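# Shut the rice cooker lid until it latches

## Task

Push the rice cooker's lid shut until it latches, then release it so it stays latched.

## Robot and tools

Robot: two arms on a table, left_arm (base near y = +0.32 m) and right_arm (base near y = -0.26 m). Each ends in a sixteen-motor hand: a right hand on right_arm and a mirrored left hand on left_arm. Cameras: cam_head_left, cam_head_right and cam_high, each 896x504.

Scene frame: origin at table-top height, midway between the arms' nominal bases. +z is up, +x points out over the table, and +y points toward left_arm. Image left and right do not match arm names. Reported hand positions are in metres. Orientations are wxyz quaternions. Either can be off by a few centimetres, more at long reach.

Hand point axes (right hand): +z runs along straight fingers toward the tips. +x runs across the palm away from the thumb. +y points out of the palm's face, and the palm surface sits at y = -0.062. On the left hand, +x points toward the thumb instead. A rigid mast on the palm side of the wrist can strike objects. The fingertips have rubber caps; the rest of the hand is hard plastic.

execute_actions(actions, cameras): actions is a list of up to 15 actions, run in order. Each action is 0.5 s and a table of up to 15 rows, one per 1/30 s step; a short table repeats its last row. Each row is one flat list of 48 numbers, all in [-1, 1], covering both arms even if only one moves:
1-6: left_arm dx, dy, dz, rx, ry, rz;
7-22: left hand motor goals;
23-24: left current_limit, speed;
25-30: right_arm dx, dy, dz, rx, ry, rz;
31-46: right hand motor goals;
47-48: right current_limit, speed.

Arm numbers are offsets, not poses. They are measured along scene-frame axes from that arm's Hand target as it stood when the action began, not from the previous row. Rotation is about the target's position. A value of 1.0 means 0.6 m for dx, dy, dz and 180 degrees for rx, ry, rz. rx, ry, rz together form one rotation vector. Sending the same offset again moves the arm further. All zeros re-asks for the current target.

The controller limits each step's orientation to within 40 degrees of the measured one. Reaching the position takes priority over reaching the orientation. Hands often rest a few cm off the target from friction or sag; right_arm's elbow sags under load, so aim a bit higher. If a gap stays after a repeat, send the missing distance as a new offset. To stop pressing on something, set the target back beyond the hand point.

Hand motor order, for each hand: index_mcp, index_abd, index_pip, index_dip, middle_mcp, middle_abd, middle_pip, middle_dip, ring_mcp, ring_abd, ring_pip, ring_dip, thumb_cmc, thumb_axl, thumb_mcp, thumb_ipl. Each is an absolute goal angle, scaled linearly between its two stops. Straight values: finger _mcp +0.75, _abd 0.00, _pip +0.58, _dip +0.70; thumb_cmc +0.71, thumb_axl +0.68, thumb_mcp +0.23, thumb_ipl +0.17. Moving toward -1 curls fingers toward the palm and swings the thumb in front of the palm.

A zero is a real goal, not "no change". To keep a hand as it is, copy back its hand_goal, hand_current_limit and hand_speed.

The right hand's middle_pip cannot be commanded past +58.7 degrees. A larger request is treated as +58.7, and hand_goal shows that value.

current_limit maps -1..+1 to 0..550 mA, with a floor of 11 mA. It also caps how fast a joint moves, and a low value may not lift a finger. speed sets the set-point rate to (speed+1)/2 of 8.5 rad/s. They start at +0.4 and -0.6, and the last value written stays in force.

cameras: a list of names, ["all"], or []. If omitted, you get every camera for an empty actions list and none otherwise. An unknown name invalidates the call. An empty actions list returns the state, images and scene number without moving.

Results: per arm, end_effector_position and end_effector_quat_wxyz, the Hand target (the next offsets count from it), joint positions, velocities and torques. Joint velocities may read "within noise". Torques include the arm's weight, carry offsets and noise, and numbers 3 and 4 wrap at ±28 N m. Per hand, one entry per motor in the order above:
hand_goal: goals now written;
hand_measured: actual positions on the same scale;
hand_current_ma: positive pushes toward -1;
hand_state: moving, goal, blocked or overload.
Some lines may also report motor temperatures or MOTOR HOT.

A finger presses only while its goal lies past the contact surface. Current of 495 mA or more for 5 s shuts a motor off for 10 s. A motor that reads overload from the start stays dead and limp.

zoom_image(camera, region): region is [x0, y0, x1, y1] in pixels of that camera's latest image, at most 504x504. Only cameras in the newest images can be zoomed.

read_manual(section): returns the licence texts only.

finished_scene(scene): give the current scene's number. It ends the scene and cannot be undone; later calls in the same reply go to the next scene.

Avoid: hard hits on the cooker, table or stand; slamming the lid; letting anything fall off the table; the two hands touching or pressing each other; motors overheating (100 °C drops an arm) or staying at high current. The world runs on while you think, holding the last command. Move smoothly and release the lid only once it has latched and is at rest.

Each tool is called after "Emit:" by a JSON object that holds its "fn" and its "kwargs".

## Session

Emit:
{"fn": "execute_actions", "kwargs": {"actions": []}}

Scene clock: 0.00 s.
left_arm: end_effector_position=(+0.3622, +0.4738, +0.2564) hand_goal=(+0.754, +0.000, +0.576, +0.696, +0.754, +0.000, +0.576, +0.696, +0.754, +0.000, +0.576, +0.696, +0.714, +0.678, +0.226, +0.168) hand_measured=(+0.754, +0.000, +0.576, +0.696, +0.754, +0.000, +0.576, +0.696, +0.754, +0.000, +0.576, +0.696, +0.714, +0.678, +0.226, +0.168) hand_current_ma=(+0, +0, +0, +0, +0, +0, +0, +0, +0, +0, +0, +0, +0, +0, +0, +0) hand_state=(goal, goal, goal, goal, goal, goal, goal, goal, goal, goal, goal, goal, goal, goal, goal, goal) hand_current_limit=0.40 hand_speed=-0.60 end_effector_quat_wxyz=(+0.010, -0.235, +0.951, +0.202) | right_arm: end_effector_position=(+0.6387, -0.0471, +0.2903) hand_goal=(+0.754, +0.000, +0.576, +0.696, +0.754, +0.000, +0.576, +0.696, +0.754, +0.000, +0.576, +0.696, +0.714, +0.678, +0.226, +0.168) hand_measured=(+0.754, +0.000, +0.576, +0.696, +0.754, +0.000, +0.576, +0.696, +0.754, +0.000, +0.576, +0.696, +0.714, +0.678, +0.226, +0.168) hand_current_ma=(+0, +0, +0, +0, +0, +0, +0, +0, +0, +0, +0, +0, +0, +0, +0, +0) hand_state=(goal, goal, goal, goal, goal, goal, goal, goal, goal, goal, goal, goal, goal, goal, goal, goal) hand_current_limit=0.40 hand_speed=-0.60 end_effector_quat_wxyz=(+0.390, +0.618, +0.602, +0.321)
Joint positions: left_arm=[0.051 1.537 1.381 -1.471 -0.403 -2.003] | right_arm=[0.496 1.614 1.027 -0.029 0.562 0.276]
Joint velocities: within noise
Joint torques (N m): no reading
Motor temperatures (°C): left_arm=[25 27 36 25 23 25] | right_arm=[30 25 37 26 22 24]
Heat: left arm: hottest elbow 36 °C; right arm: hottest elbow 37 °C.
Hand target: left_arm +0.3699, +0.4767, +0.2699; +0.030, -0.239, +0.950, +0.200 | right_arm +0.6445, -0.0408, +0.3084; +0.395, +0.614, +0.594, +0.337

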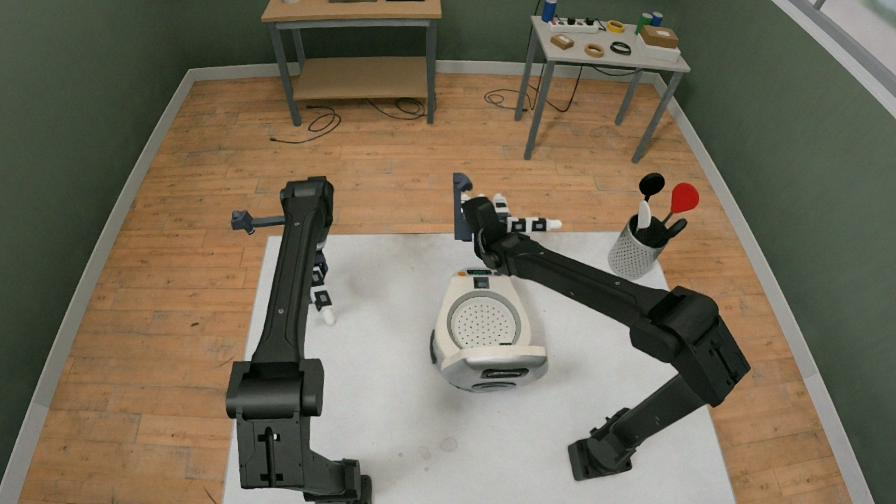

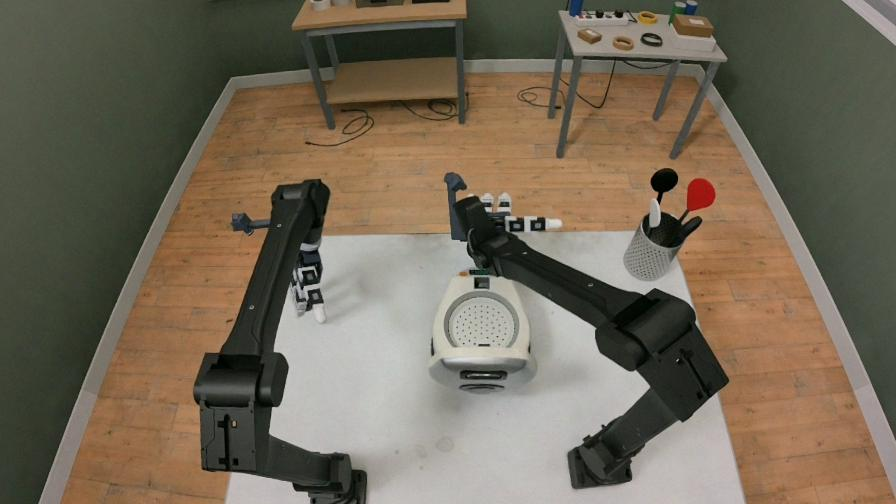

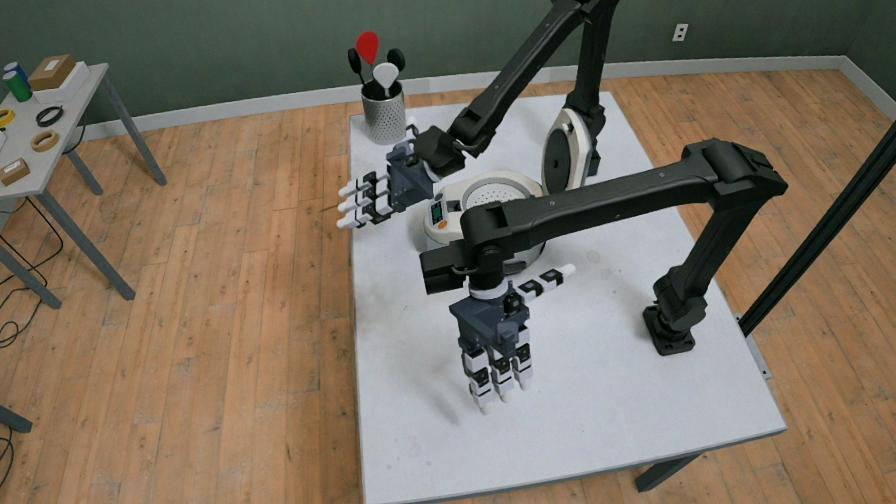

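Emit:
{"fn": "execute_actions", "kwargs": {"actions": [[[0,0,0,0,0,0,0.75,0,0.58,0.7,0.75,0,0.58,0.7,0.75,0,0.58,0.7,0.7,0.7,0.2,0.2,0.4,-0.6,-0.32,0,0.36,0.038,0.173,0.019,-0.6,0,0,0,-0.6,0,0,0,-0.6,0,0,0,0.7,0.7,0.2,0.2,0.4,-0.6]],[[0,0,0,0,0,0,0.75,0,0.58,0.7,0.75,0,0.58,0.7,0.75,0,0.58,0.7,0.7,0.7,0.2,0.2,0.4,-0.6,-0.38,0.03,0.03,0.038,0.173,0.019,-0.6,0,0,0,-0.6,0,0,0,-0.6,0,0,0,0.7,0.7,0.2,0.2,0.4,-0.6]],[[0,0,0,0,0,0,0.75,0,0.58,0.7,0.75,0,0.58,0.7,0.75,0,0.58,0.7,0.7,0.7,0.2,0.2,0.4,-0.6,-0.27,0.04,0,0,0,0,-0.6,0,0,0,-0.6,0,0,0,-0.6,0,0,0,0.7,0.7,0.2,0.2,0.4,-0.6]]], "cameras": ["all"]}}

Scene clock: 98.53 s.
left_arm: end_effector_position=(+0.3622, +0.4738, +0.2564) hand_goal=(+0.750, +0.000, +0.580, +0.700, +0.750, +0.000, +0.580, +0.700, +0.750, +0.000, +0.580, +0.700, +0.700, +0.700, +0.200, +0.200) hand_measured=(+0.754, +0.000, +0.578, +0.698, +0.754, +0.000, +0.578, +0.698, +0.754, +0.000, +0.578, +0.698, +0.710, +0.698, +0.198, +0.196) hand_current_ma=(+21, +0, -10, -13, +21, +0, -10, -12, +21, +0, -10, -12, +45, -12, -12, -26) hand_state=(goal, goal, goal, goal, goal, goal, goal, goal, goal, goal, goal, goal, goal, goal, goal, goal) hand_current_limit=0.40 hand_speed=-0.60 end_effector_quat_wxyz=(+0.010, -0.235, +0.951, +0.202) | right_arm: end_effector_position=(+0.0599, +0.0048, +0.5211) hand_goal=(-0.600, +0.000, +0.000, +0.000, -0.600, +0.000, +0.000, +0.000, -0.600, +0.000, +0.000, +0.000, +0.700, +0.700, +0.200, +0.200) hand_measured=(-0.584, +0.000, +0.004, +0.002, -0.582, +0.000, +0.004, +0.002, -0.580, +0.000, +0.004, +0.002, +0.702, +0.698, +0.198, +0.198) hand_current_ma=(+46, +1, +8, +4, +52, +1, +7, +5, +58, +1, +7, +5, +5, -5, -7, -6) hand_state=(goal, goal, goal, goal, goal, goal, goal, goal, goal, goal, goal, goal, goal, goal, goal, goal) hand_current_limit=0.40 hand_speed=-0.60 end_effector_quat_wxyz=(-0.185, +0.665, +0.699, +0.187)
Joint positions: left_arm=[0.051 1.537 1.381 -1.471 -0.403 -2.003] | right_arm=[1.812 0.944 1.558 -1.668 0.138 1.778]
Joint torques (N m): left_arm=[0.91 -13.33 9.06 0.31 -0.55 0.02] | right_arm=[0.56 -0.97 10.52 0.77 0.68 -0.21]
Motor temperatures (°C): left_arm=[25 28 42 25 24 25] | right_arm=[30 28 50 26 23 24]
Heat: left arm: hottest elbow 42 °C; right arm: hottest elbow 50 °C.
Hand target: left_arm +0.3699, +0.4767, +0.2699; +0.030, -0.239, +0.950, +0.200 | right_arm +0.0625, +0.0012, +0.5424; -0.060, +0.706, +0.704, +0.059
Off the commanded pose: left_arm 0.016 m, 2 deg | right_arm 0.022 m, 21 deg.
joint sent to its limit (right arm) — joint 4 (wrist pitch), lower limit. The joint targets are off in position and orientation.

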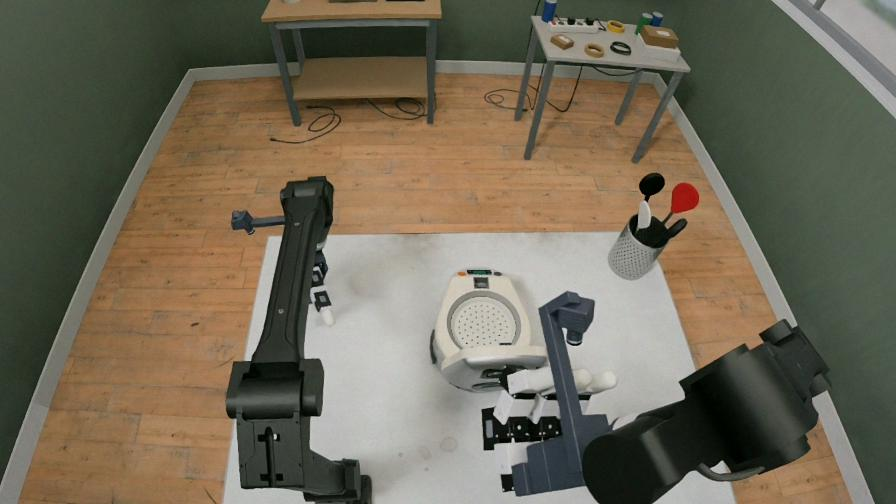

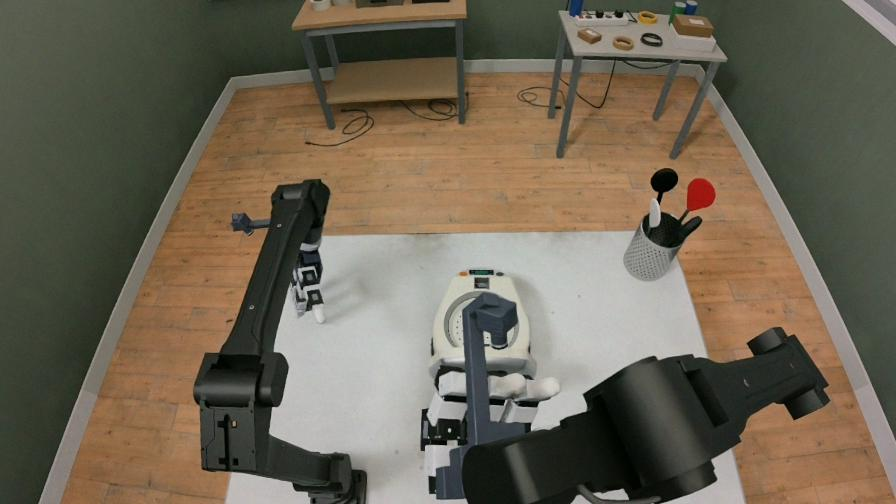

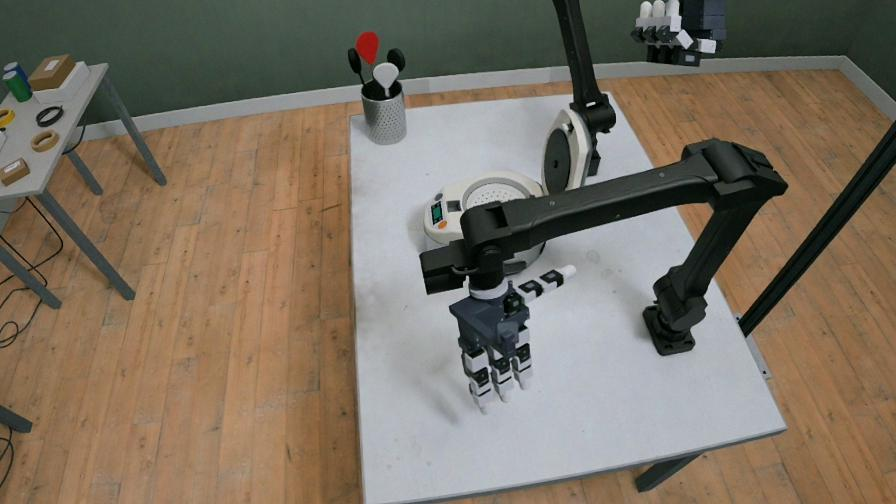

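Emit:
{"fn": "execute_actions", "kwargs": {"actions": [[[0,0,0,0,0,0,0.75,0,0.58,0.7,0.75,0,0.58,0.7,0.75,0,0.58,0.7,0.7,0.7,0.2,0.2,0.4,-0.6,0,0,-0.24,0,0,0,-0.6,0,0,0,-0.6,0,0,0,-0.6,0,0,0,0.7,0.7,0.2,0.2,0.4,-0.6]]], "cameras": ["cam_head_left","cam_high"]}}

Scene clock: 105.80 s.
left_arm: end_effector_position=(+0.3622, +0.4738, +0.2564) hand_goal=(+0.750, +0.000, +0.580, +0.700, +0.750, +0.000, +0.580, +0.700, +0.750, +0.000, +0.580, +0.700, +0.700, +0.700, +0.200, +0.200) hand_measured=(+0.754, +0.000, +0.578, +0.698, +0.754, +0.000, +0.578, +0.698, +0.754, +0.000, +0.578, +0.698, +0.710, +0.698, +0.198, +0.196) hand_current_ma=(+21, +0, -10, -13, +21, +0, -10, -12, +21, +0, -10, -12, +45, -12, -12, -26) hand_state=(goal, goal, goal, goal, goal, goal, goal, goal, goal, goal, goal, goal, goal, goal, goal, goal) hand_current_limit=0.40 hand_speed=-0.60 end_effector_quat_wxyz=(+0.010, -0.235, +0.951, +0.202) | right_arm: end_effector_position=(+0.0591, +0.0028, +0.3907) hand_goal=(-0.600, +0.000, +0.000, +0.000, -0.600, +0.000, +0.000, +0.000, -0.600, +0.000, +0.000, +0.000, +0.700, +0.700, +0.200, +0.200) hand_measured=(-0.588, +0.000, +0.004, +0.002, -0.588, +0.000, +0.004, +0.002, -0.588, +0.000, +0.004, +0.002, +0.702, +0.698, +0.198, +0.198) hand_current_ma=(+33, +1, +8, +4, +35, +1, +7, +5, +36, +1, +7, +5, +4, -5, -7, -6) hand_state=(goal, goal, goal, goal, goal, goal, goal, goal, goal, goal, goal, goal, goal, goal, goal, goal) hand_current_limit=0.40 hand_speed=-0.60 end_effector_quat_wxyz=(-0.058, +0.703, +0.706, +0.061)
Joint positions: left_arm=[0.051 1.537 1.381 -1.471 -0.403 -2.003] | right_arm=[1.75 1.028 1.294 -1.673 0.042 1.793]
Joint torques (N m): left_arm=[0.67 -13.1 9.06 0.31 -0.55 0.02] | right_arm=[-0.79 -3.96 8.29 0.17 0.21 -0.21]
Heat: left arm: hottest elbow 42 °C; right arm: hottest elbow 49 °C.
Hand target: left_arm +0.3699, +0.4767, +0.2699; +0.030, -0.239, +0.950, +0.200 | right_arm +0.0625, +0.0012, +0.3984; -0.060, +0.706, +0.704, +0.059
Off the commanded pose: left_arm 0.016 m, 2 deg | right_arm 0.009 m, 1 deg.
joint sent to its limit (right arm) — joint 4 (wrist pitch), lower limit. The joint targets are off in position, not in orientation.
Images, in order (width x height): cam_head_left 896x504, cam_high 896x504.

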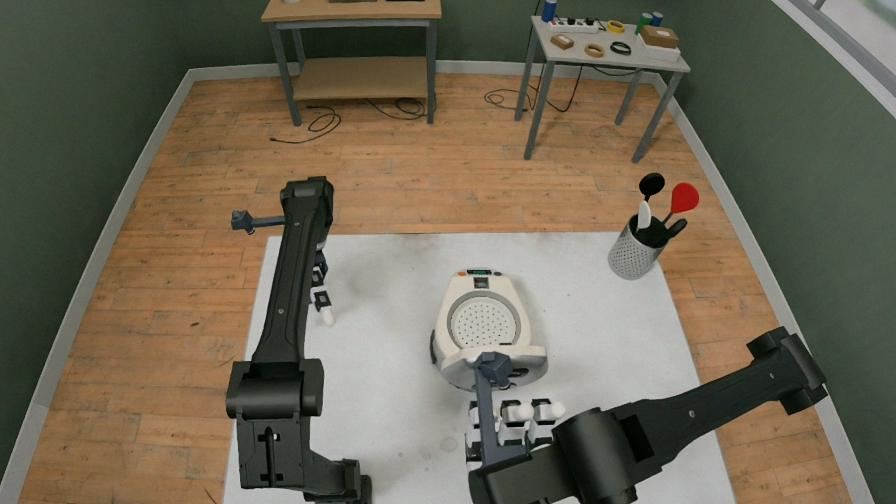

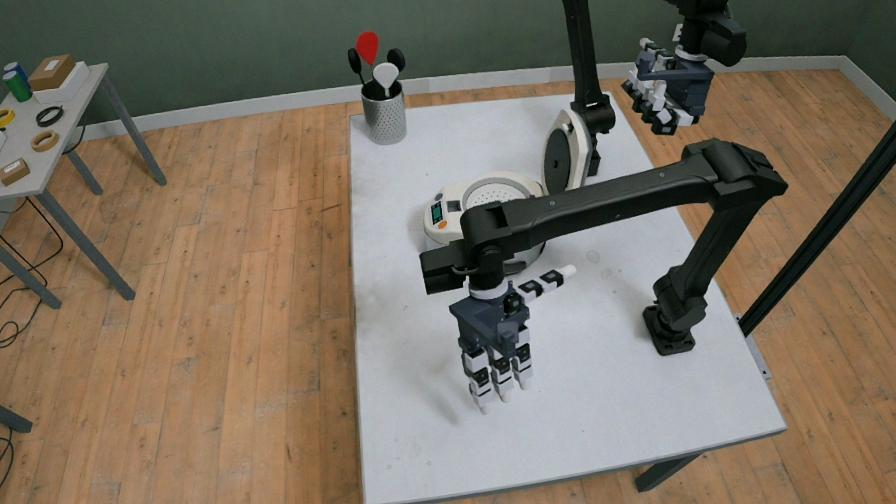

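Emit:
{"fn": "execute_actions", "kwargs": {"actions": [[[0,0,0,0,0,0,0.75,0,0.58,0.7,0.75,0,0.58,0.7,0.75,0,0.58,0.7,0.7,0.7,0.2,0.2,0.4,-0.6,0.14,-0.05,-0.03,0,0,0,-0.6,0,0,0,-0.6,0,0,0,-0.6,0,0,0,0.7,0.7,0.2,0.2,0.4,-0.6]],[[0,0,0,0,0,0,0.75,0,0.58,0.7,0.75,0,0.58,0.7,0.75,0,0.58,0.7,0.7,0.7,0.2,0.2,0.4,-0.6,0.17,0,0,0,0,0,-0.6,0,0,0,-0.6,0,0,0,-0.6,0,0,0,0.7,0.7,0.2,0.2,0.4,-0.6]],[[0,0,0,0,0,0,0.75,0,0.58,0.7,0.75,0,0.58,0.7,0.75,0,0.58,0.7,0.7,0.7,0.2,0.2,0.4,-0.6,0.15,0,-0.05,0,0,0,-0.6,0,0,0,-0.6,0,0,0,-0.6,0,0,0,0.7,0.7,0.2,0.2,0.4,-0.6]]], "cameras": ["all"]}}

Scene clock: 154.43 s.
left_arm: end_effector_position=(+0.3622, +0.4738, +0.2564) hand_goal=(+0.750, +0.000, +0.580, +0.700, +0.750, +0.000, +0.580, +0.700, +0.750, +0.000, +0.580, +0.700, +0.700, +0.700, +0.200, +0.200) hand_measured=(+0.754, +0.000, +0.578, +0.698, +0.754, +0.000, +0.578, +0.698, +0.754, +0.000, +0.578, +0.698, +0.710, +0.698, +0.198, +0.196) hand_current_ma=(+21, +0, -10, -13, +21, +0, -10, -12, +21, +0, -10, -12, +45, -12, -12, -26) hand_state=(goal, goal, goal, goal, goal, goal, goal, goal, goal, goal, goal, goal, goal, goal, goal, goal) hand_current_limit=0.40 hand_speed=-0.60 end_effector_quat_wxyz=(+0.010, -0.235, +0.951, +0.202) | right_arm: end_effector_position=(+0.3402, -0.0406, +0.3612) hand_goal=(-0.600, +0.000, +0.000, +0.000, -0.600, +0.000, +0.000, +0.000, -0.600, +0.000, +0.000, +0.000, +0.700, +0.700, +0.200, +0.200) hand_measured=(-0.606, +0.000, +0.004, +0.002, -0.614, +0.000, +0.004, +0.002, -0.588, +0.000, +0.004, +0.002, +0.700, +0.698, +0.198, +0.198) hand_current_ma=(-14, +1, +8, +4, -38, +1, +6, +5, +36, +1, +6, +5, +1, -5, -8, -6) hand_state=(goal, goal, goal, goal, goal, goal, goal, goal, goal, goal, goal, goal, goal, goal, goal, goal) hand_current_limit=0.40 hand_speed=-0.60 end_effector_quat_wxyz=(-0.053, +0.717, +0.692, +0.070)
Joint positions: left_arm=[0.051 1.537 1.381 -1.471 -0.403 -2.003] | right_arm=[0.735 1.125 1.277 -1.581 -0.103 0.83]
Joint torques (N m): left_arm=[0.79 -13.1 9.07 0.32 -0.53 0.02] | right_arm=[0.79 -3.66 7.09 0.79 -0.23 -0.33]
Motor temperatures (°C): left_arm=[25 29 43 25 24 25] | right_arm=[30 27 45 26 23 24]
Heat: left arm: hottest elbow 43 °C; right arm: hottest elbow 45 °C.
Hand target: left_arm +0.3699, +0.4767, +0.2699; +0.030, -0.239, +0.950, +0.200 | right_arm +0.3385, -0.0288, +0.3504; -0.060, +0.706, +0.704, +0.059
Off the commanded pose: left_arm 0.016 m, 2 deg | right_arm 0.016 m, 2 deg.

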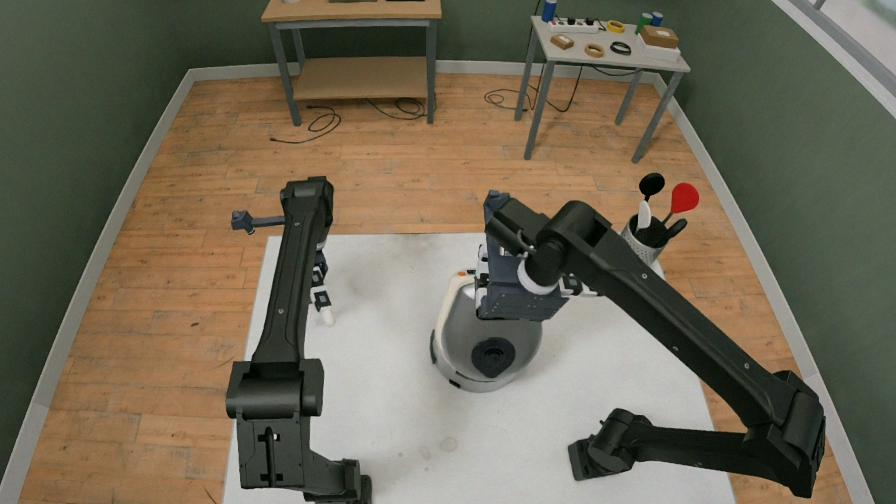

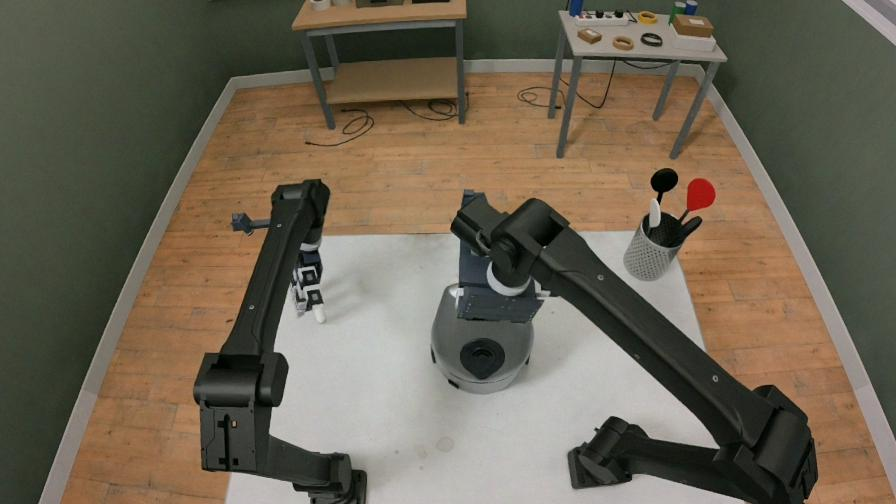

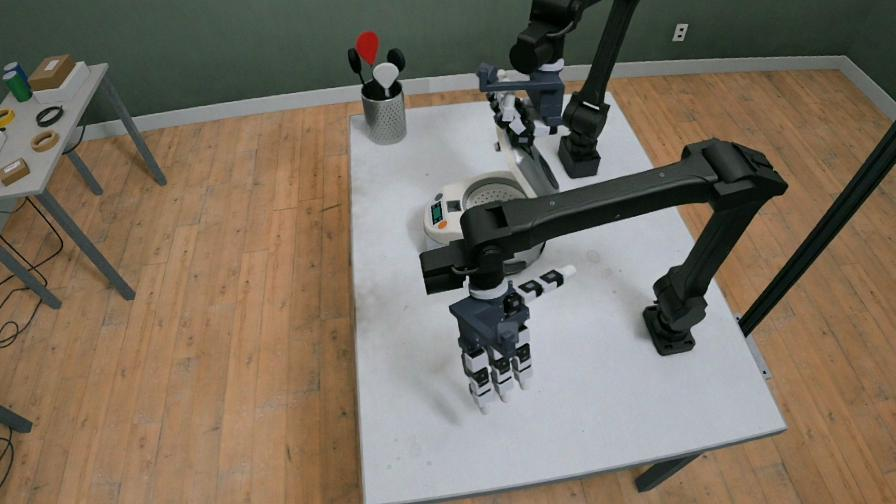

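Emit:
{"fn": "execute_actions", "kwargs": {"actions": [[[0,0,0,0,0,0,0.75,0,0.58,0.7,0.75,0,0.58,0.7,0.75,0,0.58,0.7,0.7,0.7,0.2,0.2,0.4,-0.6,0.1,0.02,-0.09,-0.03,0,0,-0.6,0,0,0,-0.6,0,0,0,-0.6,0,0,0,0.7,0.7,0.2,0.2,0.4,-0.6]],[[0,0,0,0,0,0,0.75,0,0.58,0.7,0.75,0,0.58,0.7,0.75,0,0.58,0.7,0.7,0.7,0.2,0.2,0.4,-0.6,0.08,0.01,-0.09,-0.02,0,0,-0.6,0,0,0,-0.6,0,0,0,-0.6,0,0,0,0.7,0.7,0.2,0.2,0.4,-0.6]],[[0,0,0,0,0,0,0.75,0,0.58,0.7,0.75,0,0.58,0.7,0.75,0,0.58,0.7,0.7,0.7,0.2,0.2,0.4,-0.6,0,0,-0.07,0,0,0,-0.6,0,0,0,-0.6,0,0,0,-0.6,0,0,0,0.7,0.7,0.2,0.2,0.4,-0.6]]], "cameras": ["cam_head_left","cam_high"]}}

Scene clock: 174.57 s.
left_arm: end_effector_position=(+0.3622, +0.4738, +0.2564) hand_goal=(+0.750, +0.000, +0.580, +0.700, +0.750, +0.000, +0.580, +0.700, +0.750, +0.000, +0.580, +0.700, +0.700, +0.700, +0.200, +0.200) hand_measured=(+0.754, +0.000, +0.578, +0.698, +0.754, +0.000, +0.578, +0.698, +0.754, +0.000, +0.578, +0.698, +0.710, +0.698, +0.198, +0.196) hand_current_ma=(+21, +0, -10, -13, +21, +0, -10, -12, +21, +0, -10, -12, +45, -12, -12, -26) hand_state=(goal, goal, goal, goal, goal, goal, goal, goal, goal, goal, goal, goal, goal, goal, goal, goal) hand_current_limit=0.40 hand_speed=-0.60 end_effector_quat_wxyz=(+0.010, -0.235, +0.951, +0.202) | right_arm: end_effector_position=(+0.4421, -0.0149, +0.2153) hand_goal=(-0.600, +0.000, +0.000, +0.000, -0.600, +0.000, +0.000, +0.000, -0.600, +0.000, +0.000, +0.000, +0.700, +0.700, +0.200, +0.200) hand_measured=(-0.598, +0.000, +0.004, +0.002, -0.598, +0.000, +0.004, +0.002, -0.588, +0.000, +0.004, +0.002, +0.700, +0.698, +0.196, +0.198) hand_current_ma=(+2, +1, +8, +4, +5, +1, +6, +5, +36, +1, +6, +5, +1, -5, -8, -6) hand_state=(goal, goal, goal, goal, goal, goal, goal, goal, goal, goal, goal, goal, goal, goal, goal, goal) hand_current_limit=0.40 hand_speed=-0.60 end_effector_quat_wxyz=(-0.005, +0.713, +0.702, +0.008)
Joint positions: left_arm=[0.051 1.537 1.381 -1.471 -0.403 -2.003] | right_arm=[0.643 1.467 1.203 -1.293 -0.01 0.71]
Joint torques (N m): left_arm=[0.56 -13.57 9.11 0.27 -0.57 0.03] | right_arm=[-0.44 -8.06 6.75 1.43 0.27 -0.25]
Heat: left arm: hottest elbow 43 °C; right arm: hottest elbow 44 °C.
Hand target: left_arm +0.3699, +0.4767, +0.2699; +0.030, -0.239, +0.950, +0.200 | right_arm +0.4465, -0.0108, +0.2004; -0.004, +0.708, +0.706, +0.003
Off the commanded pose: left_arm 0.016 m, 2 deg | right_arm 0.016 m, 1 deg.
Images, in order (width x height): cam_head_left 896x504, cam_high 896x504.

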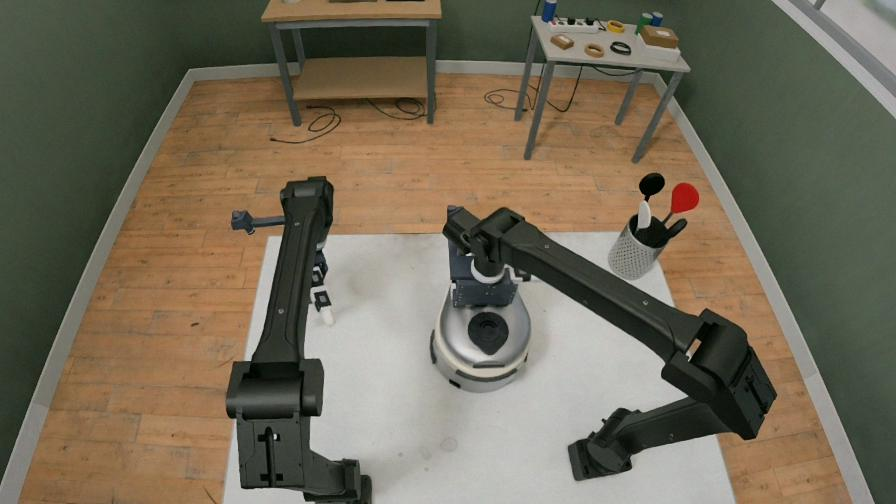

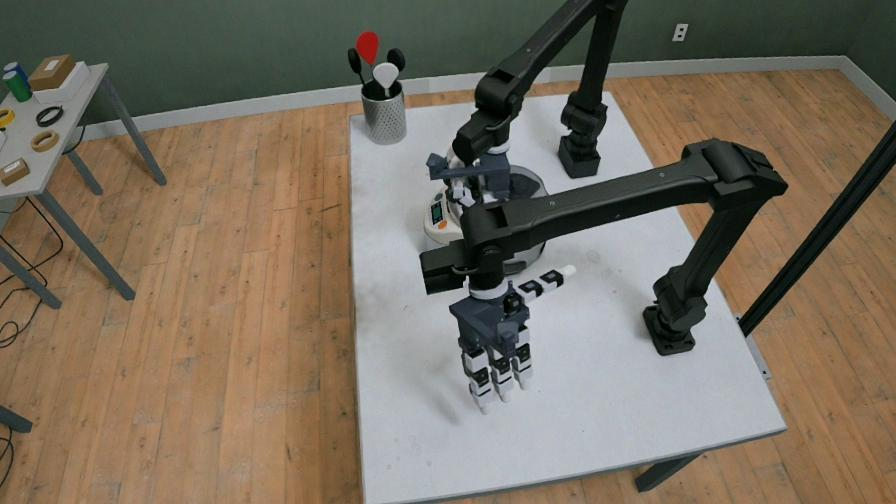

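Emit:
{"fn": "execute_actions", "kwargs": {"actions": [[[0,0,0,0,0,0,0.75,0,0.58,0.7,0.75,0,0.58,0.7,0.75,0,0.58,0.7,0.7,0.7,0.2,0.2,0.4,-0.6,0,0,-0.08,0,0,0,-0.6,0,0,0,-0.6,0,0,0,-0.6,0,0,0,0.7,0.7,0.2,0.2,0.4,-0.6]],[[0,0,0,0,0,0,0.75,0,0.58,0.7,0.75,0,0.58,0.7,0.75,0,0.58,0.7,0.7,0.7,0.2,0.2,0.4,-0.6,0,0,-0.08,0,0,0,-0.6,0,0,0,-0.6,0,0,0,-0.6,0,0,0,0.7,0.7,0.2,0.2,0.4,-0.6]]], "cameras": ["cam_head_left"]}}

Scene clock: 185.40 s.
left_arm: end_effector_position=(+0.3622, +0.4738, +0.2564) hand_goal=(+0.750, +0.000, +0.580, +0.700, +0.750, +0.000, +0.580, +0.700, +0.750, +0.000, +0.580, +0.700, +0.700, +0.700, +0.200, +0.200) hand_measured=(+0.754, +0.000, +0.578, +0.698, +0.754, +0.000, +0.578, +0.698, +0.754, +0.000, +0.578, +0.698, +0.710, +0.698, +0.198, +0.196) hand_current_ma=(+21, +0, -10, -13, +21, +0, -10, -12, +21, +0, -10, -12, +45, -12, -12, -26) hand_state=(goal, goal, goal, goal, goal, goal, goal, goal, goal, goal, goal, goal, goal, goal, goal, goal) hand_current_limit=0.40 hand_speed=-0.60 end_effector_quat_wxyz=(+0.010, -0.235, +0.951, +0.202) | right_arm: end_effector_position=(+0.4490, -0.0086, +0.2100) hand_goal=(-0.600, +0.000, +0.000, +0.000, -0.600, +0.000, +0.000, +0.000, -0.600, +0.000, +0.000, +0.000, +0.700, +0.700, +0.200, +0.200) hand_measured=(-0.664, +0.000, +0.004, +0.002, -0.622, +0.000, +0.004, +0.002, -0.586, +0.000, +0.004, +0.002, +0.700, +0.698, +0.196, +0.198) hand_current_ma=(-245, +1, +7, +4, -66, +1, +6, +5, +39, +1, +6, +5, +1, -5, -10, -6) hand_state=(blocked, goal, goal, goal, blocked, goal, goal, goal, goal, goal, goal, goal, goal, goal, goal, goal) hand_current_limit=0.40 hand_speed=-0.60 end_effector_quat_wxyz=(+0.013, +0.710, +0.699, +0.084)
Joint positions: left_arm=[0.051 1.537 1.381 -1.471 -0.403 -2.003] | right_arm=[0.654 1.408 1.093 -1.086 0.014 0.72]
Joint torques (N m): left_arm=[0.67 -13.04 9.06 0.36 -0.55 0.02] | right_arm=[-0.38 1.2 2.11 3.02 -0.51 -0.34]
Heat: left arm: hottest elbow 43 °C; right arm: hottest elbow 44 °C.
Hand target: left_arm +0.3699, +0.4767, +0.2699; +0.030, -0.239, +0.950, +0.200 | right_arm +0.4465, -0.0108, +0.1044; -0.004, +0.708, +0.706, +0.003
Off the commanded pose: left_arm 0.016 m, 2 deg | right_arm 0.106 m, 10 deg.
Images, in order (width x height): cam_head_left 896x504.

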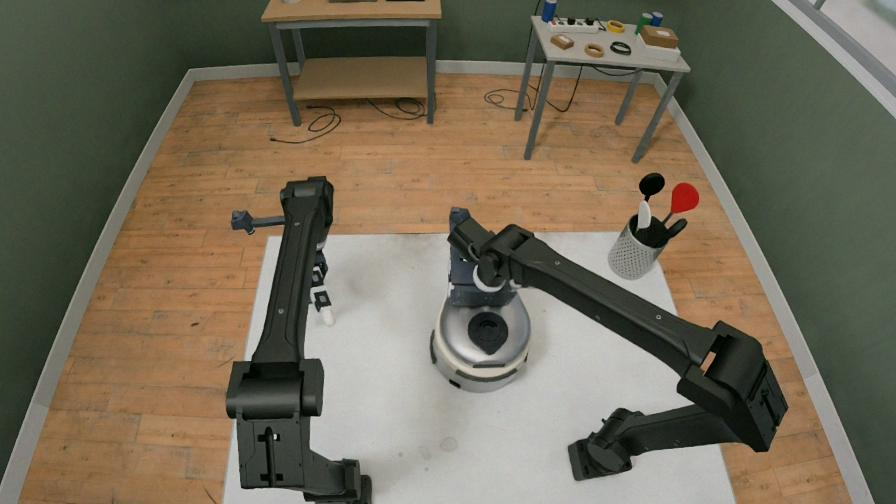

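Emit:
{"fn": "execute_actions", "kwargs": {"actions": [[[0,0,0,0,0,0,0.75,0,0.58,0.7,0.75,0,0.58,0.7,0.75,0,0.58,0.7,0.7,0.7,0.2,0.2,0.4,-0.6,0,0,-0.06,0,0,0,-0.6,0,0,0,-0.6,0,0,0,-0.6,0,0,0,0.7,0.7,0.2,0.2,0.4,-0.6]],[[0,0,0,0,0,0,0.75,0,0.58,0.7,0.75,0,0.58,0.7,0.75,0,0.58,0.7,0.7,0.7,0.2,0.2,0.4,-0.6,0,0,0.25,0,0,0,-0.6,0,0,0,-0.6,0,0,0,-0.6,0,0,0,0.7,0.7,0.2,0.2,0.4,-0.6]],[[0,0,0,0,0,0,0.75,0,0.58,0.7,0.75,0,0.58,0.7,0.75,0,0.58,0.7,0.7,0.7,0.2,0.2,0.4,-0.6,0,0,0.2,0,0,0,-0.6,0,0,0,-0.6,0,0,0,-0.6,0,0,0,0.7,0.7,0.2,0.2,0.4,-0.6]]], "cameras": ["cam_head_left","cam_high"]}}

Scene clock: 202.73 s.
left_arm: end_effector_position=(+0.3622, +0.4738, +0.2564) hand_goal=(+0.750, +0.000, +0.580, +0.700, +0.750, +0.000, +0.580, +0.700, +0.750, +0.000, +0.580, +0.700, +0.700, +0.700, +0.200, +0.200) hand_measured=(+0.754, +0.000, +0.578, +0.698, +0.754, +0.000, +0.578, +0.698, +0.754, +0.000, +0.578, +0.698, +0.710, +0.698, +0.198, +0.196) hand_current_ma=(+21, +0, -10, -13, +21, +0, -10, -12, +21, +0, -10, -12, +45, -12, -12, -26) hand_state=(goal, goal, goal, goal, goal, goal, goal, goal, goal, goal, goal, goal, goal, goal, goal, goal) hand_current_limit=0.40 hand_speed=-0.60 end_effector_quat_wxyz=(+0.010, -0.235, +0.951, +0.202) | right_arm: end_effector_position=(+0.4370, -0.0173, +0.3227) hand_goal=(-0.600, +0.000, +0.000, +0.000, -0.600, +0.000, +0.000, +0.000, -0.600, +0.000, +0.000, +0.000, +0.700, +0.700, +0.200, +0.200) hand_measured=(-0.592, +0.000, +0.004, +0.002, -0.590, +0.000, +0.004, +0.002, -0.586, +0.000, +0.004, +0.002, +0.700, +0.698, +0.196, +0.198) hand_current_ma=(+22, +1, +7, +4, +24, +1, +6, +5, +39, +1, +6, +5, +1, -5, -10, -6) hand_state=(goal, goal, goal, goal, goal, goal, goal, goal, goal, goal, goal, goal, goal, goal, goal, goal) hand_current_limit=0.40 hand_speed=-0.60 end_effector_quat_wxyz=(-0.005, +0.708, +0.706, -0.011)
Joint positions: left_arm=[0.051 1.537 1.381 -1.471 -0.403 -2.003] | right_arm=[0.646 1.441 1.464 -1.618 -0.007 0.7]
Joint torques (N m): left_arm=[0.79 -13.45 9.01 0.25 -0.55 0.03] | right_arm=[-0.62 -9.17 11.18 -0.18 0.11 -0.22]
Heat: left arm: hottest elbow 43 °C; right arm: hottest elbow 43 °C.
Hand target: left_arm +0.3699, +0.4767, +0.2699; +0.030, -0.239, +0.950, +0.200 | right_arm +0.4465, -0.0108, +0.3384; -0.004, +0.708, +0.706, +0.003
Off the commanded pose: left_arm 0.016 m, 2 deg | right_arm 0.020 m, 2 deg.
Images, in order (width x height): cam_head_left 896x504, cam_high 896x504.

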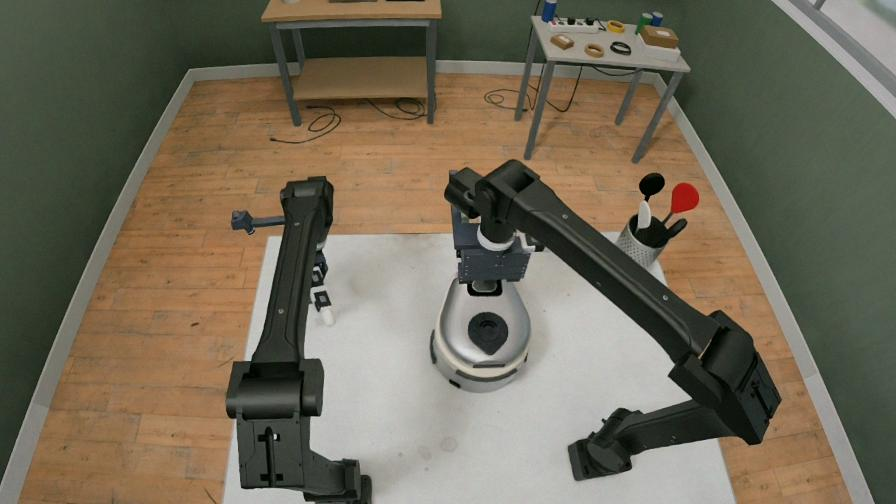

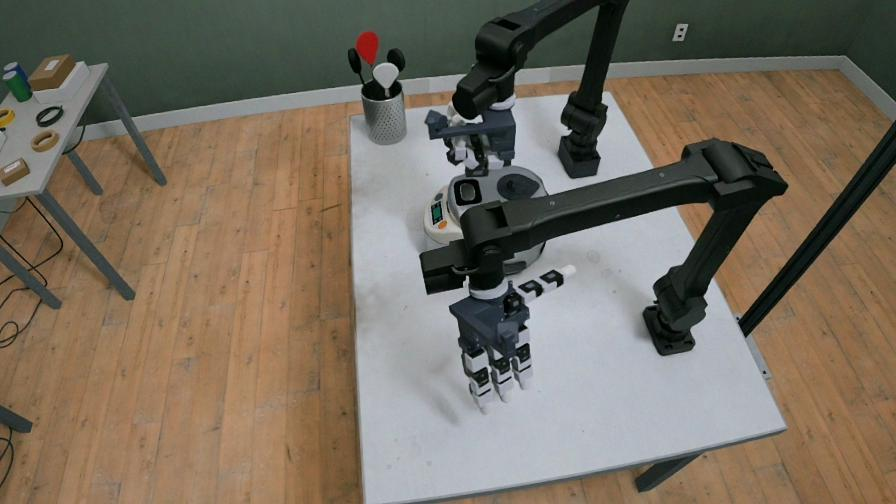

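Emit:
{"fn": "finished_scene", "kwargs": {"scene": 2}}

The scene is finished: the task was done.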